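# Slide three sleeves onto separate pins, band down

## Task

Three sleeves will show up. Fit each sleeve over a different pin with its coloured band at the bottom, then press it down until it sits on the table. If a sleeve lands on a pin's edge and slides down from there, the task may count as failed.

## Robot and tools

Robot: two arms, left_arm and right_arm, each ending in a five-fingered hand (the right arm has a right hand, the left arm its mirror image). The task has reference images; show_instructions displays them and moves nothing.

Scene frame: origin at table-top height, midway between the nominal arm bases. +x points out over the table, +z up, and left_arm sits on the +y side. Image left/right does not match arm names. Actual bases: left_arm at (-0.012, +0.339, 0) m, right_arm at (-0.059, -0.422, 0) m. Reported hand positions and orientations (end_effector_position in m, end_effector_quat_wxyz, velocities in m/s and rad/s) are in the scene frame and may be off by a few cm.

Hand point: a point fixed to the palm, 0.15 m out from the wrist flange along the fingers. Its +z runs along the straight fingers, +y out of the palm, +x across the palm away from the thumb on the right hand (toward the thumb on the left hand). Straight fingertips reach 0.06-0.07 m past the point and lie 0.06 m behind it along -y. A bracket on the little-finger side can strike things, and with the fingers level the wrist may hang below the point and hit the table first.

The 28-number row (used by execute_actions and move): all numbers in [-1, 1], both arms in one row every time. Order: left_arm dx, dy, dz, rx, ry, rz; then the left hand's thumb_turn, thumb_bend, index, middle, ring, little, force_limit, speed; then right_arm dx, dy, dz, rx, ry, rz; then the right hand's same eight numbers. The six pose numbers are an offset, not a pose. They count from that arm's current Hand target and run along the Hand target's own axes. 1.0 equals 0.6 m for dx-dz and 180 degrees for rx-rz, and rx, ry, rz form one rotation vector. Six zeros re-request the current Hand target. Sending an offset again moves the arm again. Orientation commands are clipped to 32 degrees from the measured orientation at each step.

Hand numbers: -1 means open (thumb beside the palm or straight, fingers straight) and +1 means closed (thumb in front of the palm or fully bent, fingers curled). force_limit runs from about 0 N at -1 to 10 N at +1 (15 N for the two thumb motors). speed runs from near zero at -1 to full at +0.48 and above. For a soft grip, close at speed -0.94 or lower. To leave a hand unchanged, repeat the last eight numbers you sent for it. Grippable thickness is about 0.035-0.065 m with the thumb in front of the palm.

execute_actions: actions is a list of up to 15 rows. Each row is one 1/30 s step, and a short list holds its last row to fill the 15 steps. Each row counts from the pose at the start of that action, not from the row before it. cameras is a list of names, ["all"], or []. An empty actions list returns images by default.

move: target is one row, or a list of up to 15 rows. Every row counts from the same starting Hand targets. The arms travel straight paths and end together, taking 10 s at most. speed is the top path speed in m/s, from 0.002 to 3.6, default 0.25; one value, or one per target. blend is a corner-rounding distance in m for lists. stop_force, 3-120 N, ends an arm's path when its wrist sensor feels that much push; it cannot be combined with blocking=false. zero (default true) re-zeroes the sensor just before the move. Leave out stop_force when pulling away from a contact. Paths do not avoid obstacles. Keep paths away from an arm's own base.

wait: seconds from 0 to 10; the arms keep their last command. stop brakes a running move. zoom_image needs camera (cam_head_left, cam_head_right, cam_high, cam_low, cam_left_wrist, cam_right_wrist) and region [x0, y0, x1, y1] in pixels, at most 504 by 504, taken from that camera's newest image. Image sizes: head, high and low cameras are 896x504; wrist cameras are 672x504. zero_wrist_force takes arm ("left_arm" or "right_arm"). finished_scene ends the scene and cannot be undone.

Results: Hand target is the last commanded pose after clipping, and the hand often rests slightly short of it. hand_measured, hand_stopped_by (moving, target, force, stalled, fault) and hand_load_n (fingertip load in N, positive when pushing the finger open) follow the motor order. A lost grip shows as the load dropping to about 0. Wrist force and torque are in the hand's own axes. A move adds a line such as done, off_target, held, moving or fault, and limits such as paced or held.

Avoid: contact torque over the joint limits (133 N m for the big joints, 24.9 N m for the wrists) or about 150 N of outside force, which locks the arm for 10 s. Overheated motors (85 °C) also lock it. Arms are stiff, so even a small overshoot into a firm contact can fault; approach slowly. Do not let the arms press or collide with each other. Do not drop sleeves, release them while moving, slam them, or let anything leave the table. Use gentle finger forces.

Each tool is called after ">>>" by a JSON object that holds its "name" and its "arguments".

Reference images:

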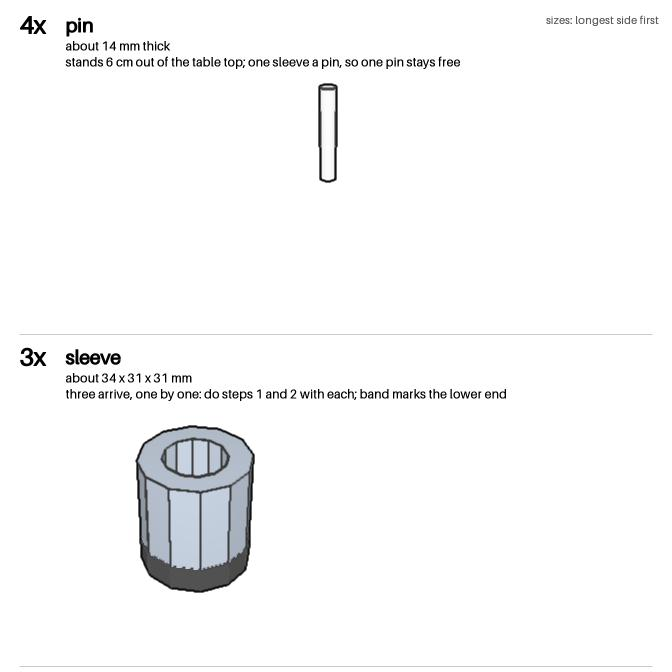

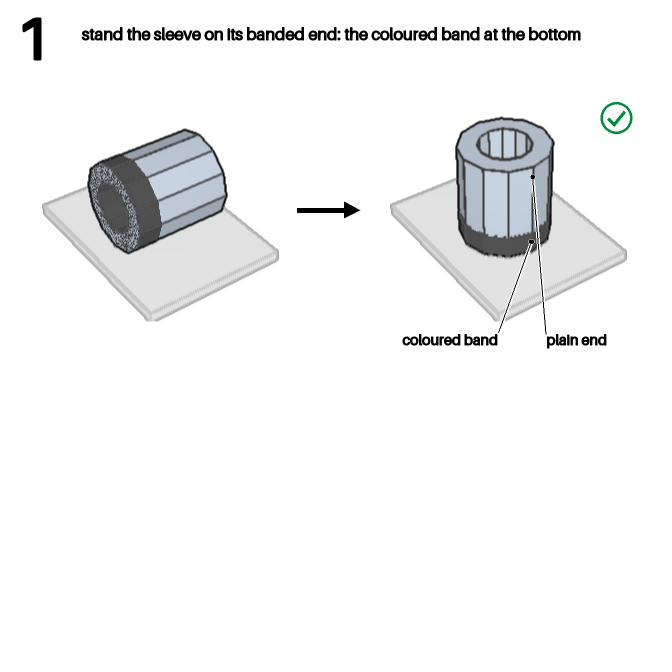

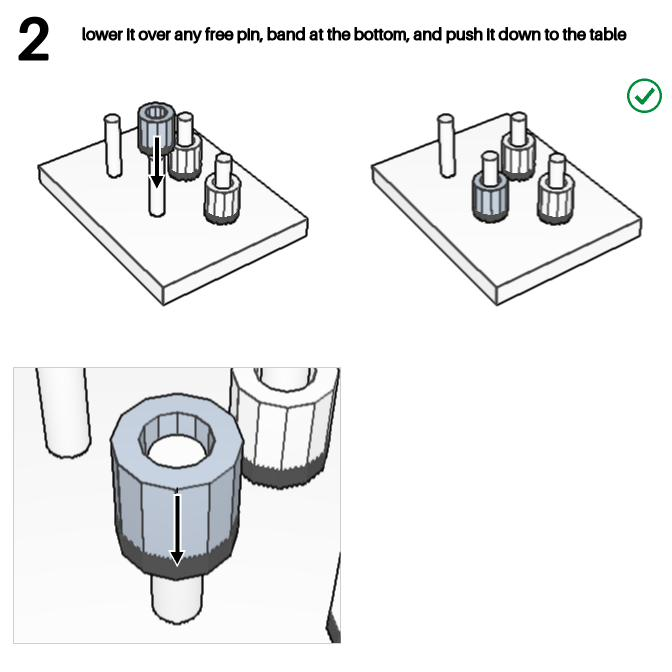

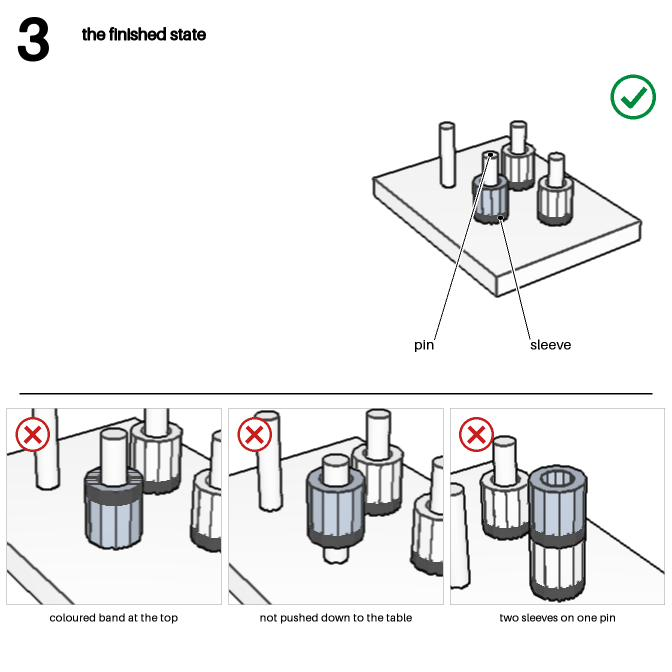

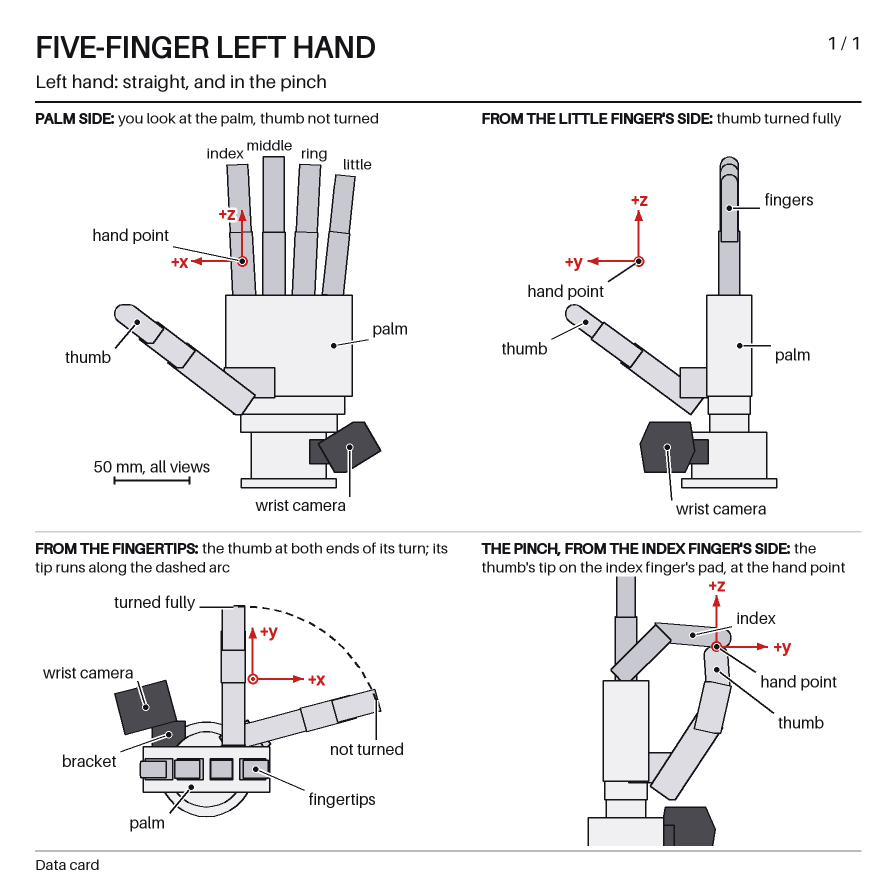

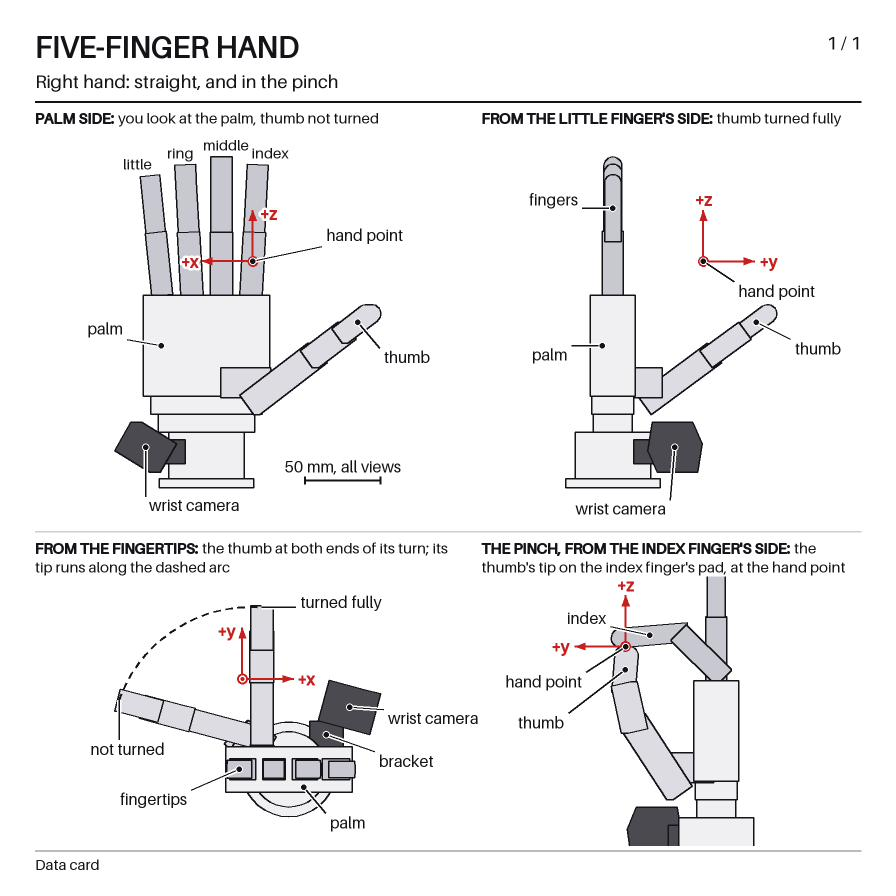

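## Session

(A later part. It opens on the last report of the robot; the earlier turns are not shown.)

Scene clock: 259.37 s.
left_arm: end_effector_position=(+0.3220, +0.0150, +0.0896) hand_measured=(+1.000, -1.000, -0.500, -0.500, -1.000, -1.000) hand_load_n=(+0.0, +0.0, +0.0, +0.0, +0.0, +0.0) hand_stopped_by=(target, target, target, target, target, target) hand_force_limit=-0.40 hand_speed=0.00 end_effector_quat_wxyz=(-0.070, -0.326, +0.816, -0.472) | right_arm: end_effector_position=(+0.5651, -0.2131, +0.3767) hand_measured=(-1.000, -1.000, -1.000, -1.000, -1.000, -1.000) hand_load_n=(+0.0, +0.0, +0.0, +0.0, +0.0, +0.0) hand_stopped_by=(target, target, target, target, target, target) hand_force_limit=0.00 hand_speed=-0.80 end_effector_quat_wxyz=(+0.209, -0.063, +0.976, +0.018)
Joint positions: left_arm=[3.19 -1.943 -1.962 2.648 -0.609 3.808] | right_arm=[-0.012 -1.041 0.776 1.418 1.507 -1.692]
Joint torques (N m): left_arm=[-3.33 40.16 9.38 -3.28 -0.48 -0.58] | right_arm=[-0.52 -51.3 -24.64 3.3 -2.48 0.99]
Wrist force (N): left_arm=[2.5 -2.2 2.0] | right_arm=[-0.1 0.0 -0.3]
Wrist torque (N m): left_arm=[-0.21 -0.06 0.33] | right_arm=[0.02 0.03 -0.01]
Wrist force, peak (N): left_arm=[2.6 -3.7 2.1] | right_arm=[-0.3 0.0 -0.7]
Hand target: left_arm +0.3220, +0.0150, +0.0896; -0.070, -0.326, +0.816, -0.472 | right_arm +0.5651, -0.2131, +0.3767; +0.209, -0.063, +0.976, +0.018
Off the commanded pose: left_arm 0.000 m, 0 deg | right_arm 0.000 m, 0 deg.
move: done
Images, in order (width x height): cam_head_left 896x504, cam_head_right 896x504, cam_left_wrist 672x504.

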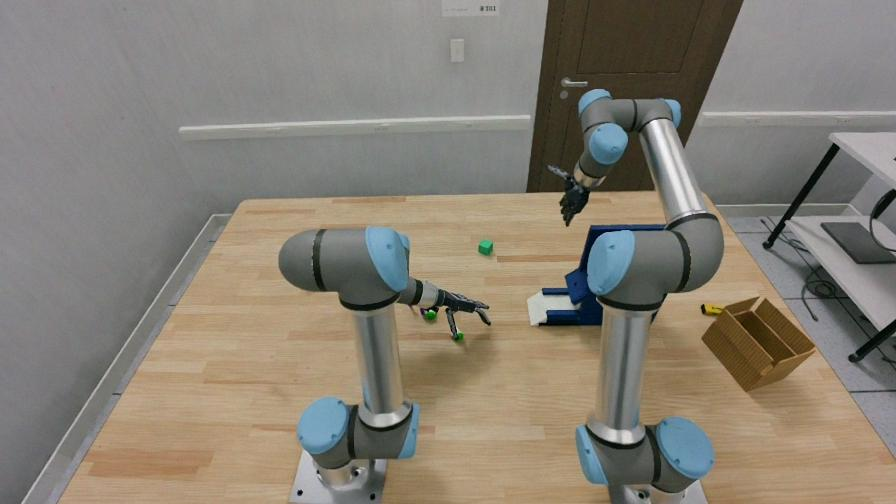

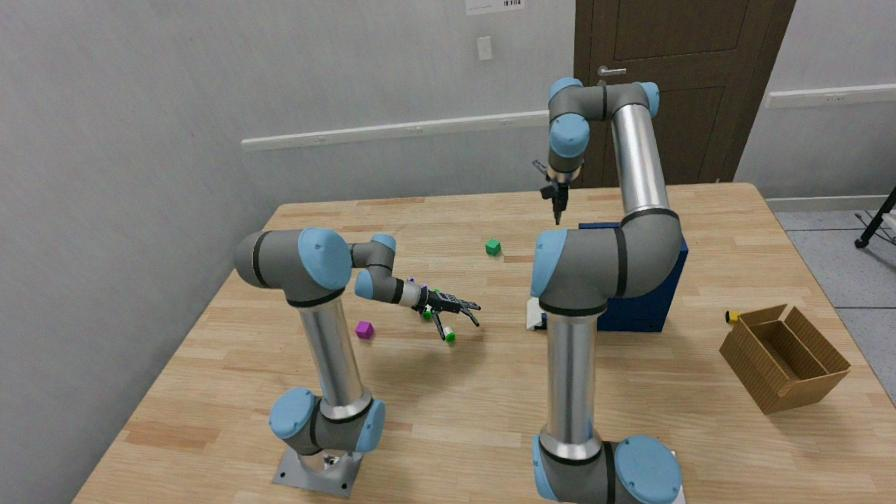

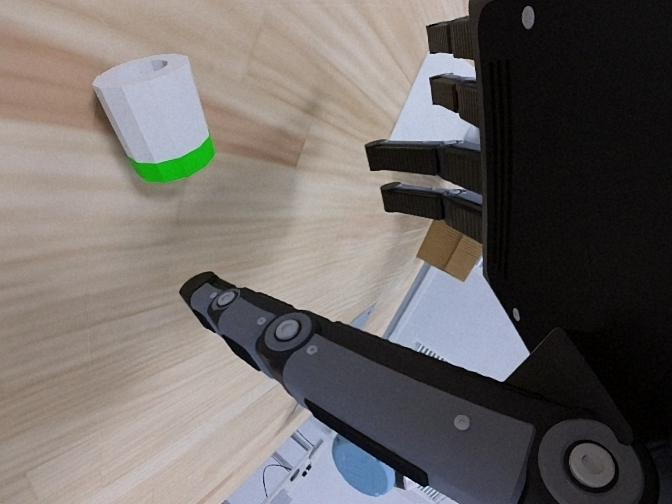

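>>> {"name": "zoom_image", "arguments": {"camera": "cam_left_wrist", "region": [60, 20, 312, 209]}}

>>> {"name": "zoom_image", "arguments": {"camera": "cam_head_left", "region": [400, 260, 520, 350]}}

>>> {"name": "zoom_image", "arguments": {"camera": "cam_head_right", "region": [390, 260, 510, 350]}}

Scaled by 2.000 from the camera's 672x504 image, which has a finer 960x720 frame.

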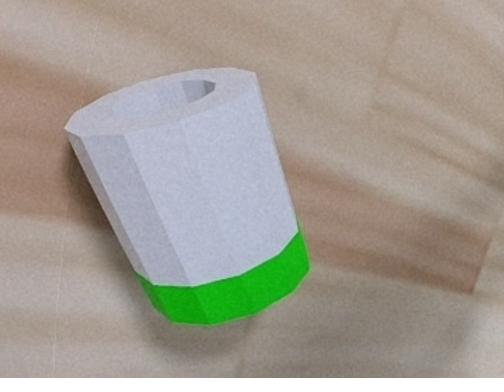

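Scaled by 4.200 from the camera's 896x504 image, which has a finer 1280x720 frame.

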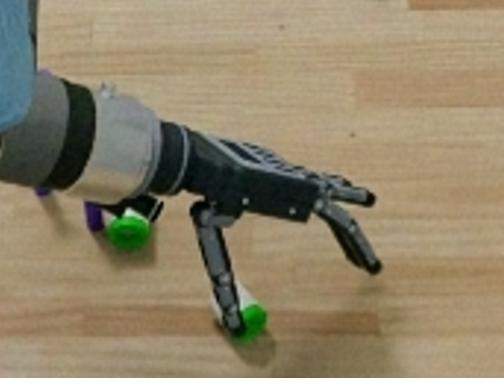

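Scaled by 4.200 from the camera's 896x504 image, which has a finer 1280x720 frame.

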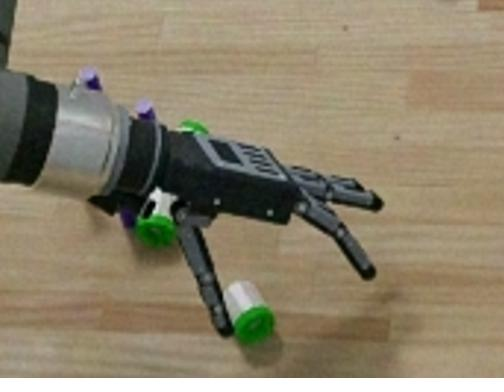

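>>> {"name": "move", "arguments": {"target": [-0.0685, 0.0173, -0.015, 0.0117, -0.0201, -0.0152, 1, -1, -0.5, -0.5, -1, -1, -0.4, 0.0, 0, 0, 0, 0, 0, 0, -1, -1, -1, -1, -1, -1, 0.0, -0.8], "cameras": ["cam_left_wrist", "cam_head_left", "cam_head_right"]}}

>>> {"name": "zoom_image", "arguments": {"camera": "cam_head_left", "region": [400, 260, 520, 350]}}

>>> {"name": "zoom_image", "arguments": {"camera": "cam_head_right", "region": [390, 260, 510, 350]}}

Scene clock: 324.53 s.
left_arm: end_effector_position=(+0.3459, +0.0450, +0.0695) hand_measured=(+1.000, -1.000, -0.500, -0.500, -1.000, -1.000) hand_load_n=(+0.0, +0.0, +0.0, +0.0, +0.0, +0.0) hand_stopped_by=(target, target, target, target, target, target) hand_force_limit=-0.40 hand_speed=0.00 end_effector_quat_wxyz=(-0.050, -0.361, +0.801, -0.475) | right_arm: end_effector_position=(+0.5651, -0.2131, +0.3767) hand_measured=(-1.000, -1.000, -1.000, -1.000, -1.000, -1.000) hand_load_n=(+0.0, +0.0, +0.0, +0.0, +0.0, +0.0) hand_stopped_by=(target, target, target, target, target, target) hand_force_limit=0.00 hand_speed=-0.80 end_effector_quat_wxyz=(+0.209, -0.063, +0.976, +0.018)
Joint positions: left_arm=[3.278 -1.974 -1.986 2.702 -0.609 3.808] | right_arm=[-0.012 -1.041 0.776 1.418 1.507 -1.692]
Joint torques (N m): left_arm=[-6.94 42.19 21.81 -5.07 0.83 -2.11] | right_arm=[-0.11 -51.09 -25.28 3.3 -2.52 1.2]
Wrist force (N): left_arm=[2.4 -2.1 2.0] | right_arm=[0.1 -0.2 -0.4]
Wrist torque (N m): left_arm=[-0.21 -0.07 0.32] | right_arm=[0.01 0.02 -0.01]
Wrist force, peak (N): left_arm=[3.4 -2.4 2.3] | right_arm=[-0.4 0.0 -0.6]
Hand target: left_arm +0.3460, +0.0450, +0.0696; -0.050, -0.361, +0.801, -0.475 | right_arm +0.5651, -0.2131, +0.3767; +0.209, -0.063, +0.976, +0.018
Off the commanded pose: left_arm 0.000 m, 0 deg | right_arm 0.000 m, 0 deg.
move: done
Images, in order (width x height): cam_head_left 896x504, cam_head_right 896x504, cam_left_wrist 672x504.

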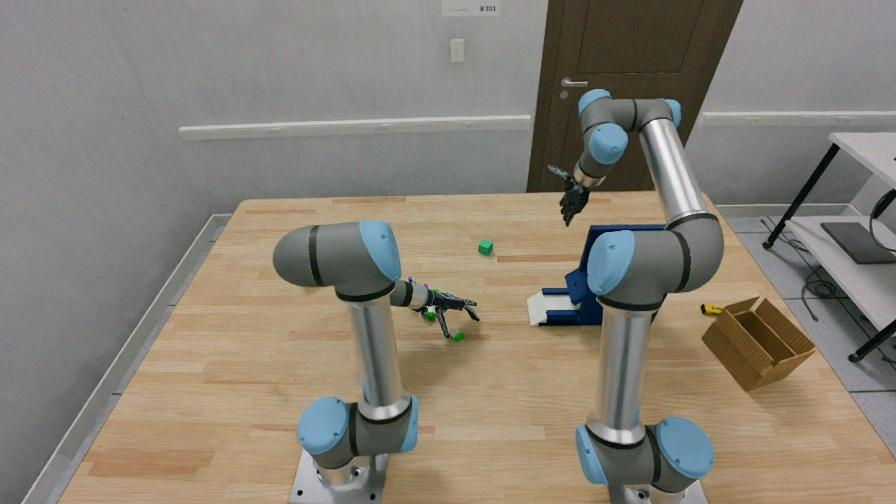

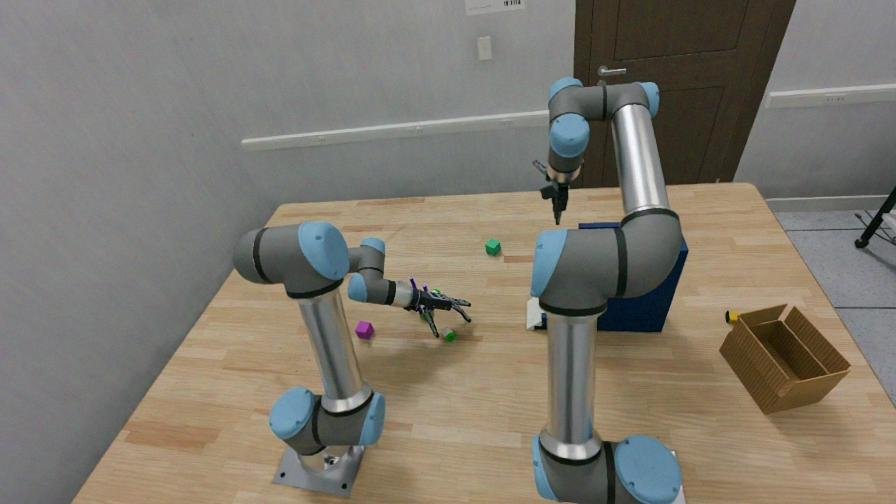

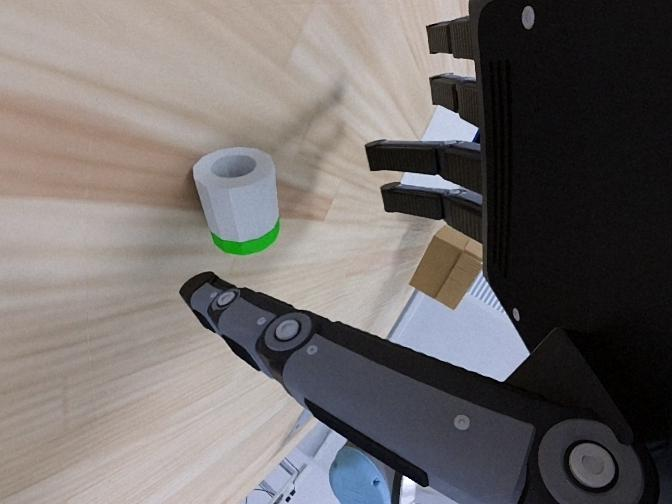

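Scaled by 4.200 from the camera's 896x504 image, which has a finer 1280x720 frame.

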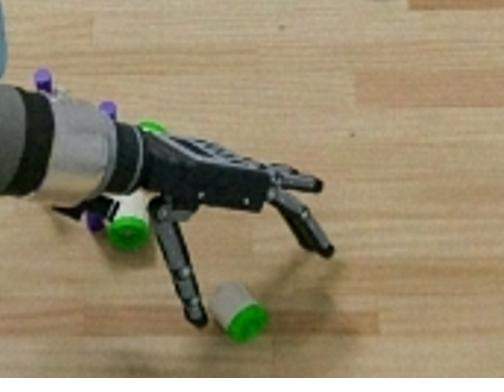

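Scaled by 4.200 from the camera's 896x504 image, which has a finer 1280x720 frame.

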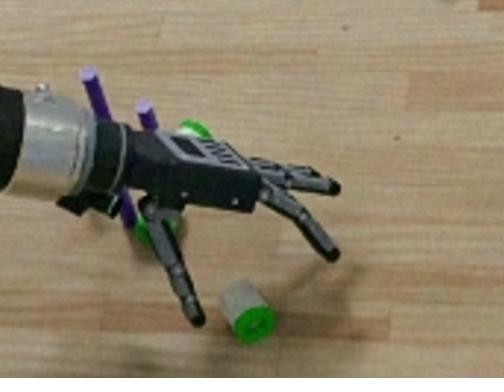

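>>> {"name": "move", "arguments": {"target": [0, 0, 0, 0, 0, 0, 1, -0.65, -0.1, -0.1, -1, -1, -0.4, 0.0, 0, 0, 0, 0, 0, 0, -1, -1, -1, -1, -1, -1, 0.0, -0.8], "cameras": ["cam_left_wrist", "cam_head_left", "cam_head_right"]}}

>>> {"name": "zoom_image", "arguments": {"camera": "cam_head_left", "region": [400, 260, 520, 350]}}

>>> {"name": "zoom_image", "arguments": {"camera": "cam_head_right", "region": [390, 260, 510, 350]}}

>>> {"name": "zoom_image", "arguments": {"camera": "cam_left_wrist", "region": [120, 80, 456, 332]}}

Scene clock: 330.53 s.
left_arm: end_effector_position=(+0.3460, +0.0450, +0.0696) hand_measured=(+1.000, -0.650, -0.100, -0.100, -1.000, -1.000) hand_load_n=(+0.0, +0.0, +0.0, +0.0, +0.0, +0.0) hand_stopped_by=(target, target, target, target, target, target) hand_force_limit=-0.40 hand_speed=0.00 end_effector_quat_wxyz=(-0.050, -0.361, +0.801, -0.475) | right_arm: end_effector_position=(+0.5651, -0.2131, +0.3767) hand_measured=(-1.000, -1.000, -1.000, -1.000, -1.000, -1.000) hand_load_n=(+0.0, +0.0, +0.0, +0.0, +0.0, +0.5) hand_stopped_by=(target, target, target, target, target, target) hand_force_limit=0.00 hand_speed=-0.80 end_effector_quat_wxyz=(+0.209, -0.063, +0.976, +0.018)
Joint positions: left_arm=[3.278 -1.974 -1.986 2.702 -0.609 3.808] | right_arm=[-0.012 -1.041 0.776 1.418 1.507 -1.692]
Joint torques (N m): left_arm=[1.06 41.91 20.36 -4.65 2.07 -1.45] | right_arm=[-0.41 -51.1 -25.44 3.31 -2.44 1.29]
Wrist force (N): left_arm=[2.1 -2.0 2.1] | right_arm=[0.0 0.0 -0.2]
Wrist torque (N m): left_arm=[-0.21 -0.02 0.30] | right_arm=[0.02 0.02 0.00]
Wrist force, peak (N): left_arm=[2.4 -2.4 2.2] | right_arm=[-0.1 0.0 -0.8]
Hand target: left_arm +0.3460, +0.0450, +0.0696; -0.050, -0.361, +0.801, -0.475 | right_arm +0.5651, -0.2131, +0.3767; +0.209, -0.063, +0.976, +0.018
Off the commanded pose: left_arm 0.000 m, 0 deg | right_arm 0.000 m, 0 deg.
move: done
Images, in order (width x height): cam_head_left 896x504, cam_head_right 896x504, cam_left_wrist 672x504.

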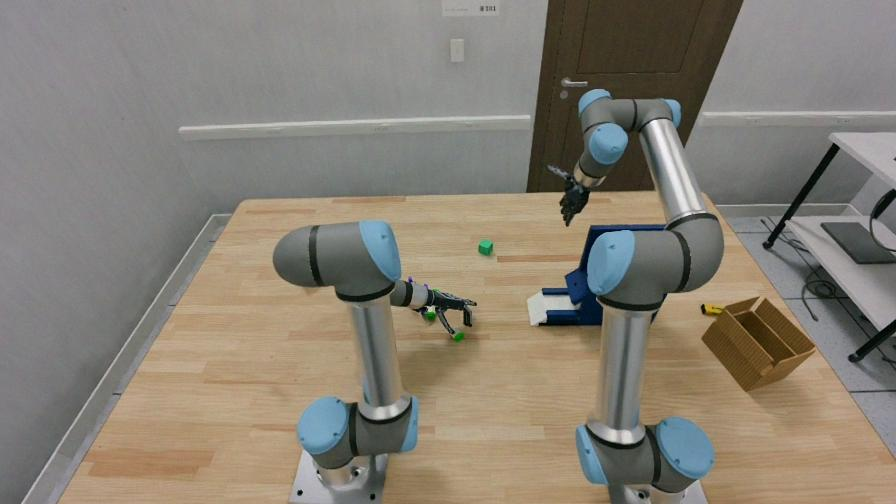

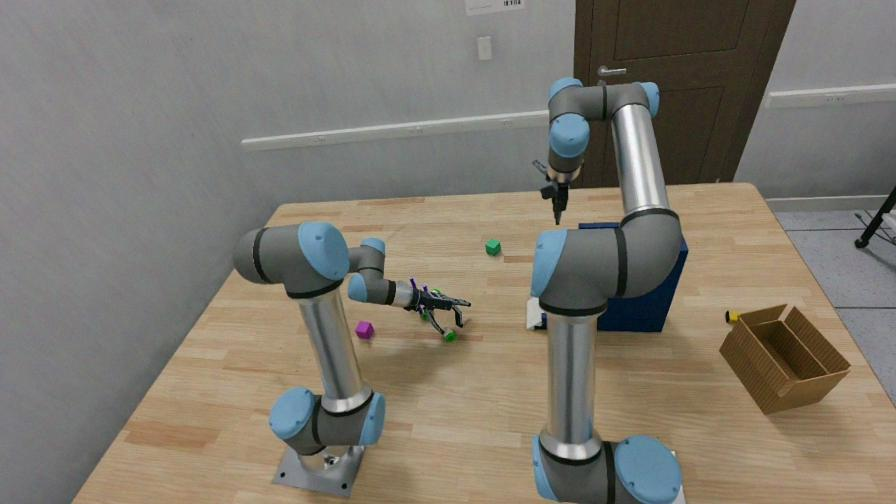

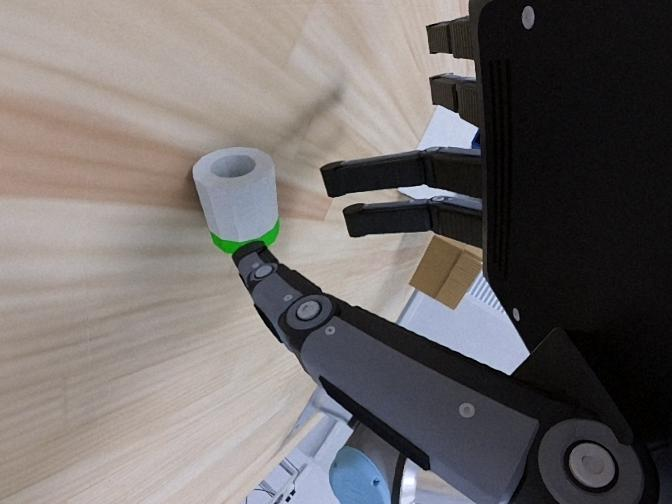

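Scaled by 4.200 from the camera's 896x504 image, which has a finer 1280x720 frame.

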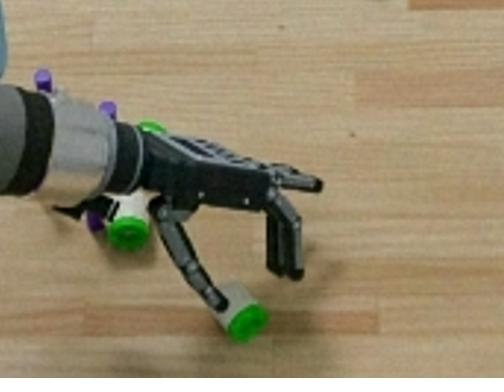

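Scaled by 4.200 from the camera's 896x504 image, which has a finer 1280x720 frame.

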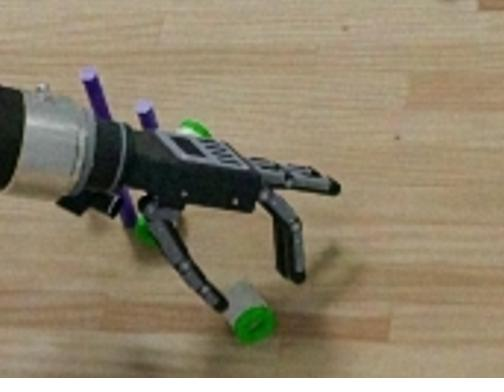

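Scaled by 1.500 from the camera's 672x504 image, which has a finer 960x720 frame.

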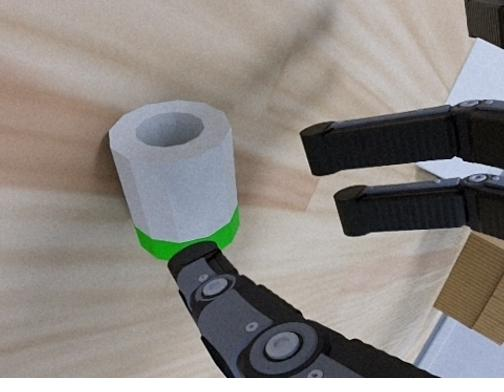

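>>> {"name": "move", "arguments": {"target": [0.0141, -0.0241, -0.0182, 0, 0, 0, 1, -0.9, -0.4, -0.4, -1, -1, -0.4, 0.0, 0, 0, 0, 0, 0, 0, -1, -1, -1, -1, -1, -1, 0.0, -0.8], "speed": 0.1, "cameras": ["cam_left_wrist", "cam_head_left", "cam_head_right", "cam_low"]}}

>>> {"name": "zoom_image", "arguments": {"camera": "cam_head_left", "region": [400, 260, 520, 350]}}

>>> {"name": "zoom_image", "arguments": {"camera": "cam_head_right", "region": [390, 260, 510, 350]}}

>>> {"name": "zoom_image", "arguments": {"camera": "cam_low", "region": [300, 220, 500, 360]}}

Scene clock: 345.80 s.
left_arm: end_effector_position=(+0.3461, +0.0451, +0.0897) hand_measured=(+1.000, -0.900, -0.400, -0.400, -1.000, -1.000) hand_load_n=(+0.0, +0.5, +0.0, +0.0, +0.0, +0.0) hand_stopped_by=(target, target, target, target, target, target) hand_force_limit=-0.40 hand_speed=0.00 end_effector_quat_wxyz=(-0.050, -0.361, +0.801, -0.475) end_effector_velocity=(+0.000, +0.000, -0.001) end_effector_angular_velocity=(+0.000, -0.001, +0.001) | right_arm: end_effector_position=(+0.5651, -0.2131, +0.3767) hand_measured=(-1.000, -1.000, -1.000, -1.000, -1.000, -1.000) hand_load_n=(+0.0, +0.0, +0.0, +0.0, +0.0, +0.0) hand_stopped_by=(target, target, target, target, target, target) hand_force_limit=0.00 hand_speed=-0.80 end_effector_quat_wxyz=(+0.209, -0.063, +0.976, +0.018)
Joint positions: left_arm=[3.278 -1.937 -1.971 2.65 -0.609 3.809] | right_arm=[-0.012 -1.041 0.776 1.418 1.507 -1.692]
Joint velocities: left_arm=[0 -0.002 -0.001 0.005 0 -0.001] | right_arm=[within noise]
Joint torques (N m): left_arm=[3.97 16.09 2.64 0.88 2.13 1.84] | right_arm=[-0.39 -52.01 -25.15 3.26 -2.42 1.32]
Wrist force (N): left_arm=[2.4 -2.1 2.2] | right_arm=[-0.2 0.0 -0.3]
Wrist torque (N m): left_arm=[-0.22 -0.06 0.32] | right_arm=[0.03 0.06 -0.01]
Wrist force, peak (N): left_arm=[2.8 -2.5 1.8] | right_arm=[-0.2 -0.1 -0.7]
Hand target: left_arm +0.3460, +0.0451, +0.0896; -0.050, -0.361, +0.801, -0.475 | right_arm +0.5651, -0.2131, +0.3767; +0.209, -0.063, +0.976, +0.018
Off the commanded pose: left_arm 0.000 m, 0 deg | right_arm 0.000 m, 0 deg.
move: done
Images, in order (width x height): cam_head_left 896x504, cam_head_right 896x504, cam_low 896x504, cam_left_wrist 672x504.

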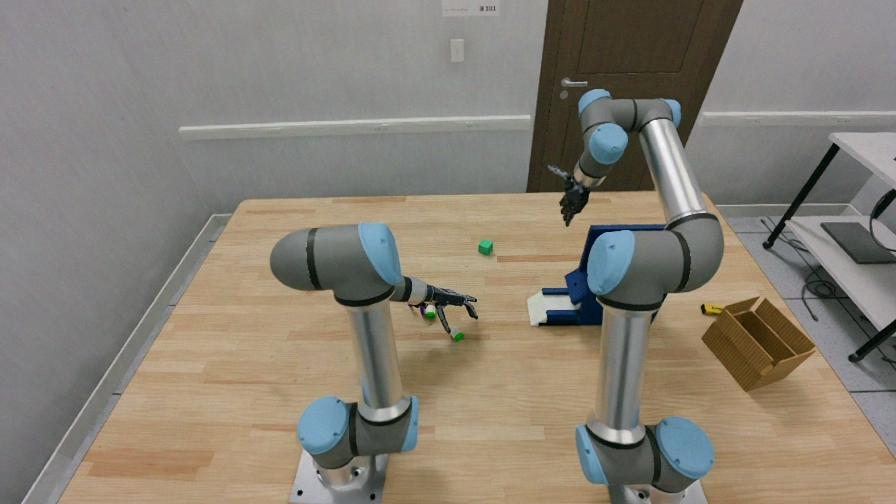

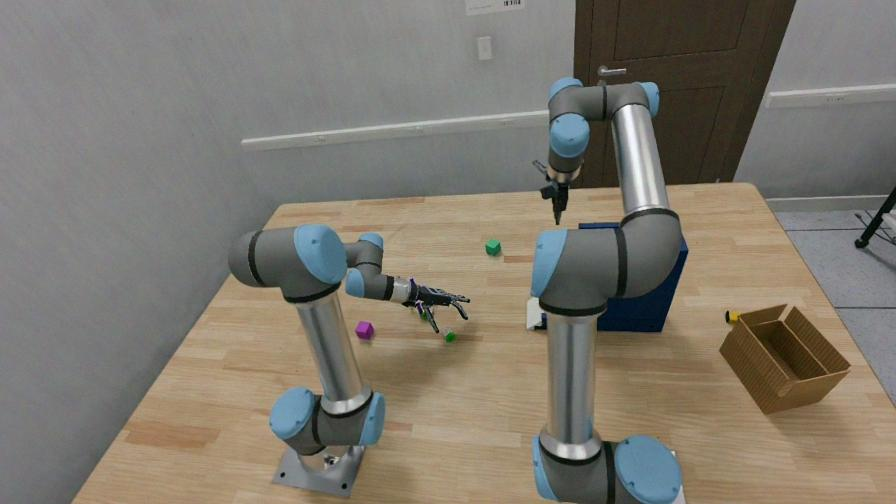

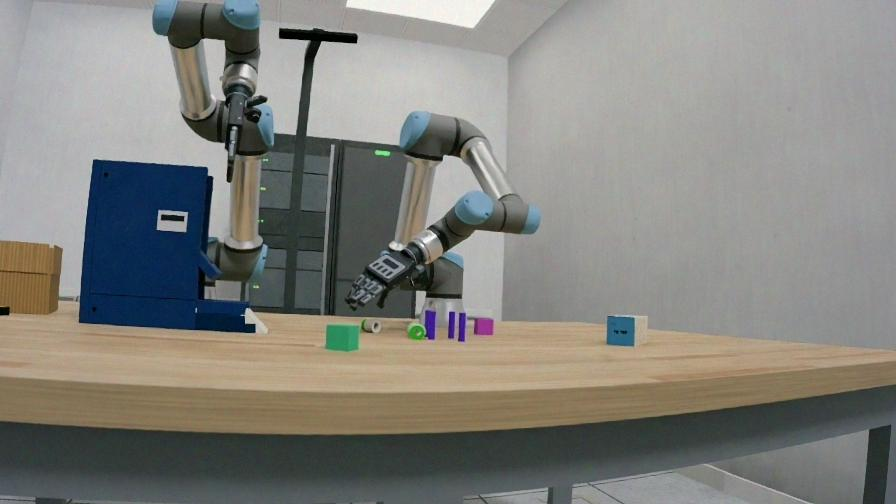

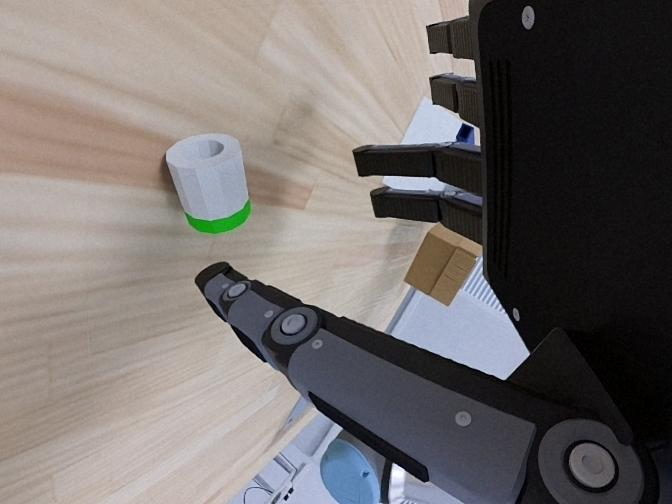

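Scaled by 4.200 from the camera's 896x504 image, which has a finer 1280x720 frame.

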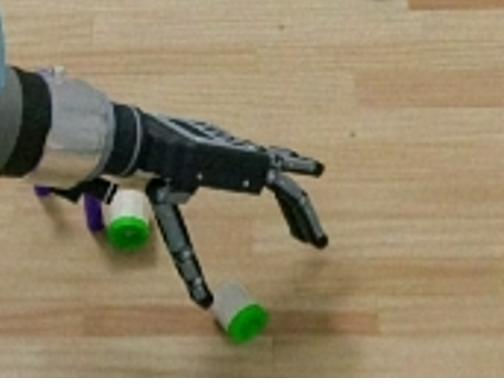

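Scaled by 4.200 from the camera's 896x504 image, which has a finer 1280x720 frame.

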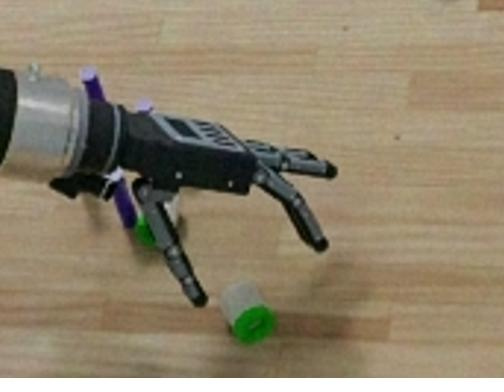

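Scaled by 2.520 from the camera's 896x504 image, which has a finer 1280x720 frame.

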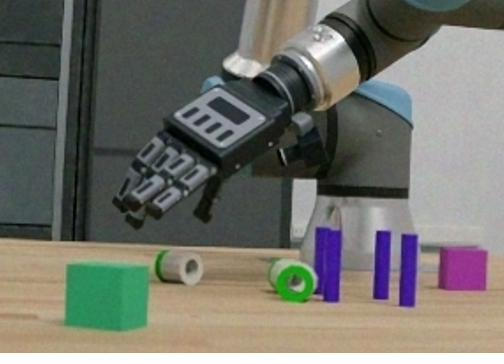

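>>> {"name": "move", "arguments": {"target": [-0.0263, 0.0365, 0.0075, 0, 0, 0, 1, -0.9, -0.4, -0.4, -1, -1, -0.4, 0.0, 0, 0, 0, 0, 0, 0, -1, -1, -1, -1, -1, -1, 0.0, -0.8], "speed": 0.1, "cameras": ["cam_left_wrist", "cam_head_left", "cam_head_right", "cam_low"]}}

>>> {"name": "zoom_image", "arguments": {"camera": "cam_head_left", "region": [400, 260, 520, 350]}}

>>> {"name": "zoom_image", "arguments": {"camera": "cam_head_right", "region": [390, 260, 510, 350]}}

>>> {"name": "zoom_image", "arguments": {"camera": "cam_low", "region": [300, 220, 500, 360]}}

Scene clock: 356.67 s.
left_arm: end_effector_position=(+0.3450, +0.0562, +0.0646) hand_measured=(+1.000, -0.900, -0.400, -0.400, -1.000, -1.000) hand_load_n=(+0.0, +0.0, +0.0, +0.0, +0.0, +0.0) hand_stopped_by=(target, target, target, target, target, target) hand_force_limit=-0.40 hand_speed=0.00 end_effector_quat_wxyz=(-0.050, -0.361, +0.801, -0.475) | right_arm: end_effector_position=(+0.5651, -0.2131, +0.3767) hand_measured=(-1.000, -1.000, -1.000, -1.000, -1.000, -1.000) hand_load_n=(+0.0, +0.0, +0.0, +0.0, +0.0, +0.0) hand_stopped_by=(target, target, target, target, target, target) hand_force_limit=0.00 hand_speed=-0.80 end_effector_quat_wxyz=(+0.209, -0.063, +0.976, +0.018)
Joint positions: left_arm=[3.311 -1.987 -2 2.683 -0.6 3.864] | right_arm=[-0.012 -1.041 0.776 1.418 1.507 -1.692]
Joint torques (N m): left_arm=[-7.66 41.68 22.05 -4.88 0.34 -2.11] | right_arm=[-0.81 -51.58 -24.87 3.26 -2.56 1.37]
Wrist force (N): left_arm=[2.3 -2.3 2.1] | right_arm=[-0.3 0.0 -0.1]
Wrist torque (N m): left_arm=[-0.24 -0.03 0.33] | right_arm=[0.01 0.05 -0.02]
Wrist force, peak (N): left_arm=[3.0 -2.5 2.0] | right_arm=[-0.2 -0.1 -0.7]
Hand target: left_arm +0.3450, +0.0562, +0.0646; -0.050, -0.361, +0.801, -0.475 | right_arm +0.5651, -0.2131, +0.3767; +0.209, -0.063, +0.976, +0.018
Off the commanded pose: left_arm 0.000 m, 0 deg | right_arm 0.000 m, 0 deg.
move: done
Images, in order (width x height): cam_head_left 896x504, cam_head_right 896x504, cam_low 896x504, cam_left_wrist 672x504.

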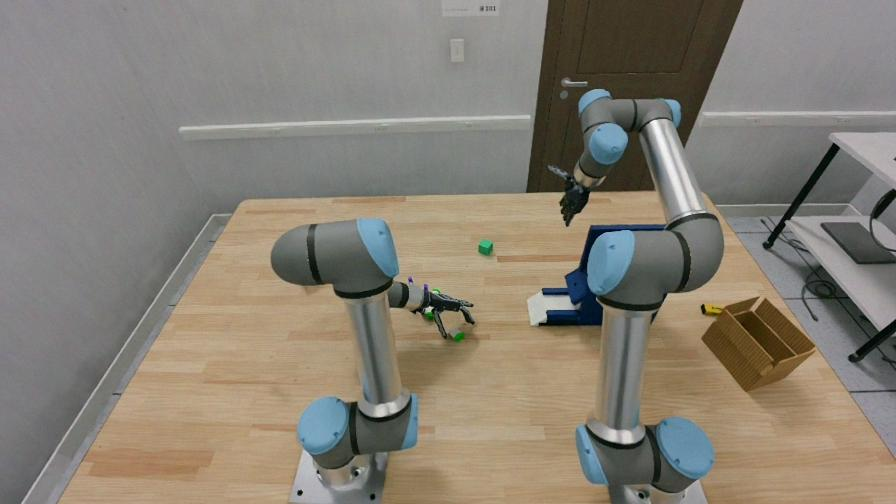

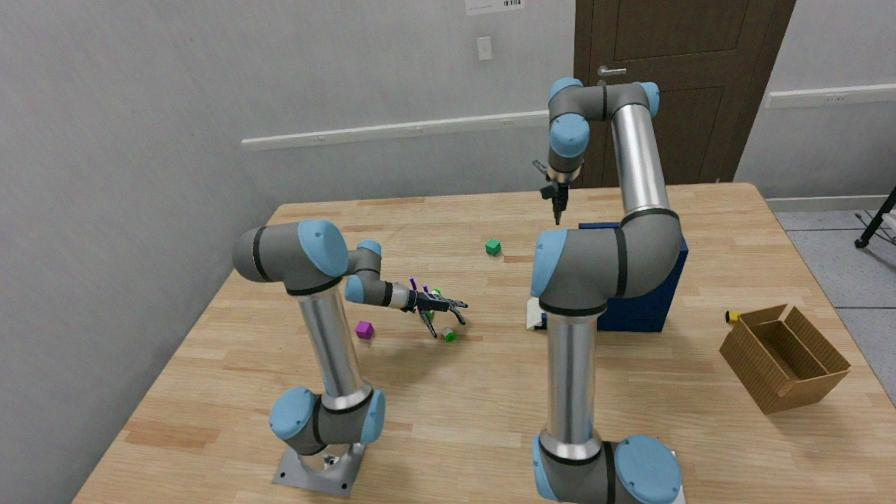

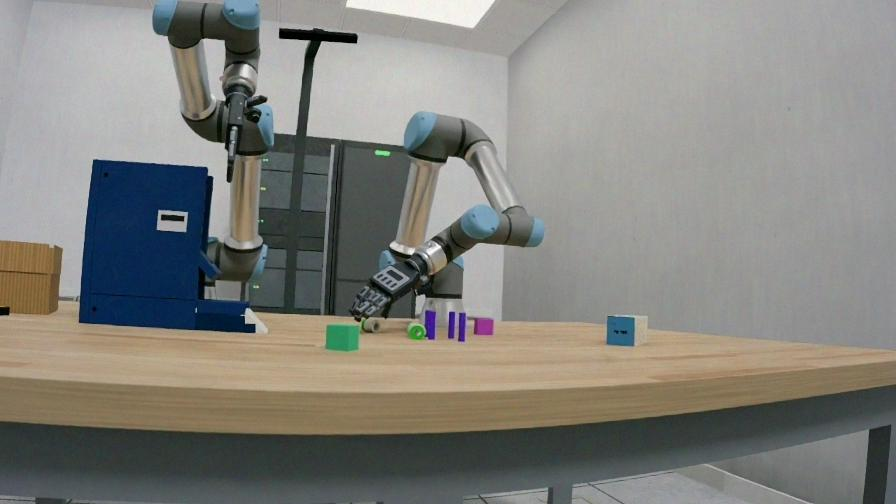

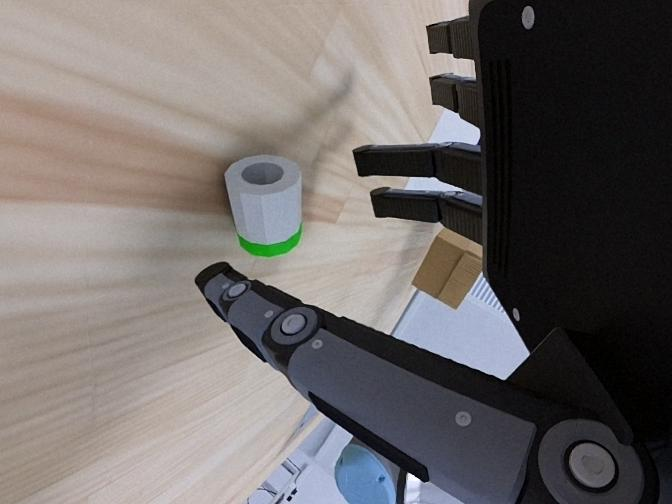

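Scaled by 4.200 from the camera's 896x504 image, which has a finer 1280x720 frame.

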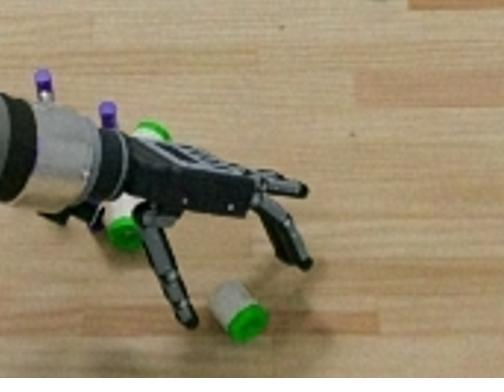

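Scaled by 4.200 from the camera's 896x504 image, which has a finer 1280x720 frame.

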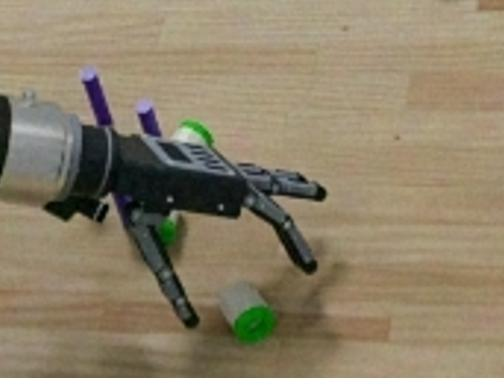

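Scaled by 2.520 from the camera's 896x504 image, which has a finer 1280x720 frame.

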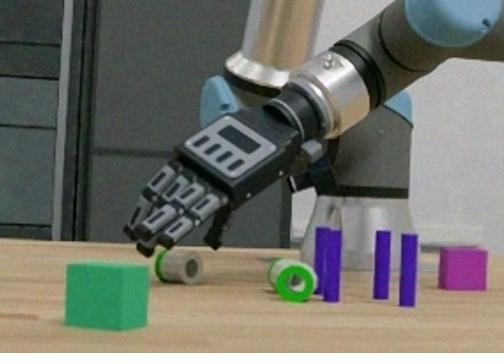

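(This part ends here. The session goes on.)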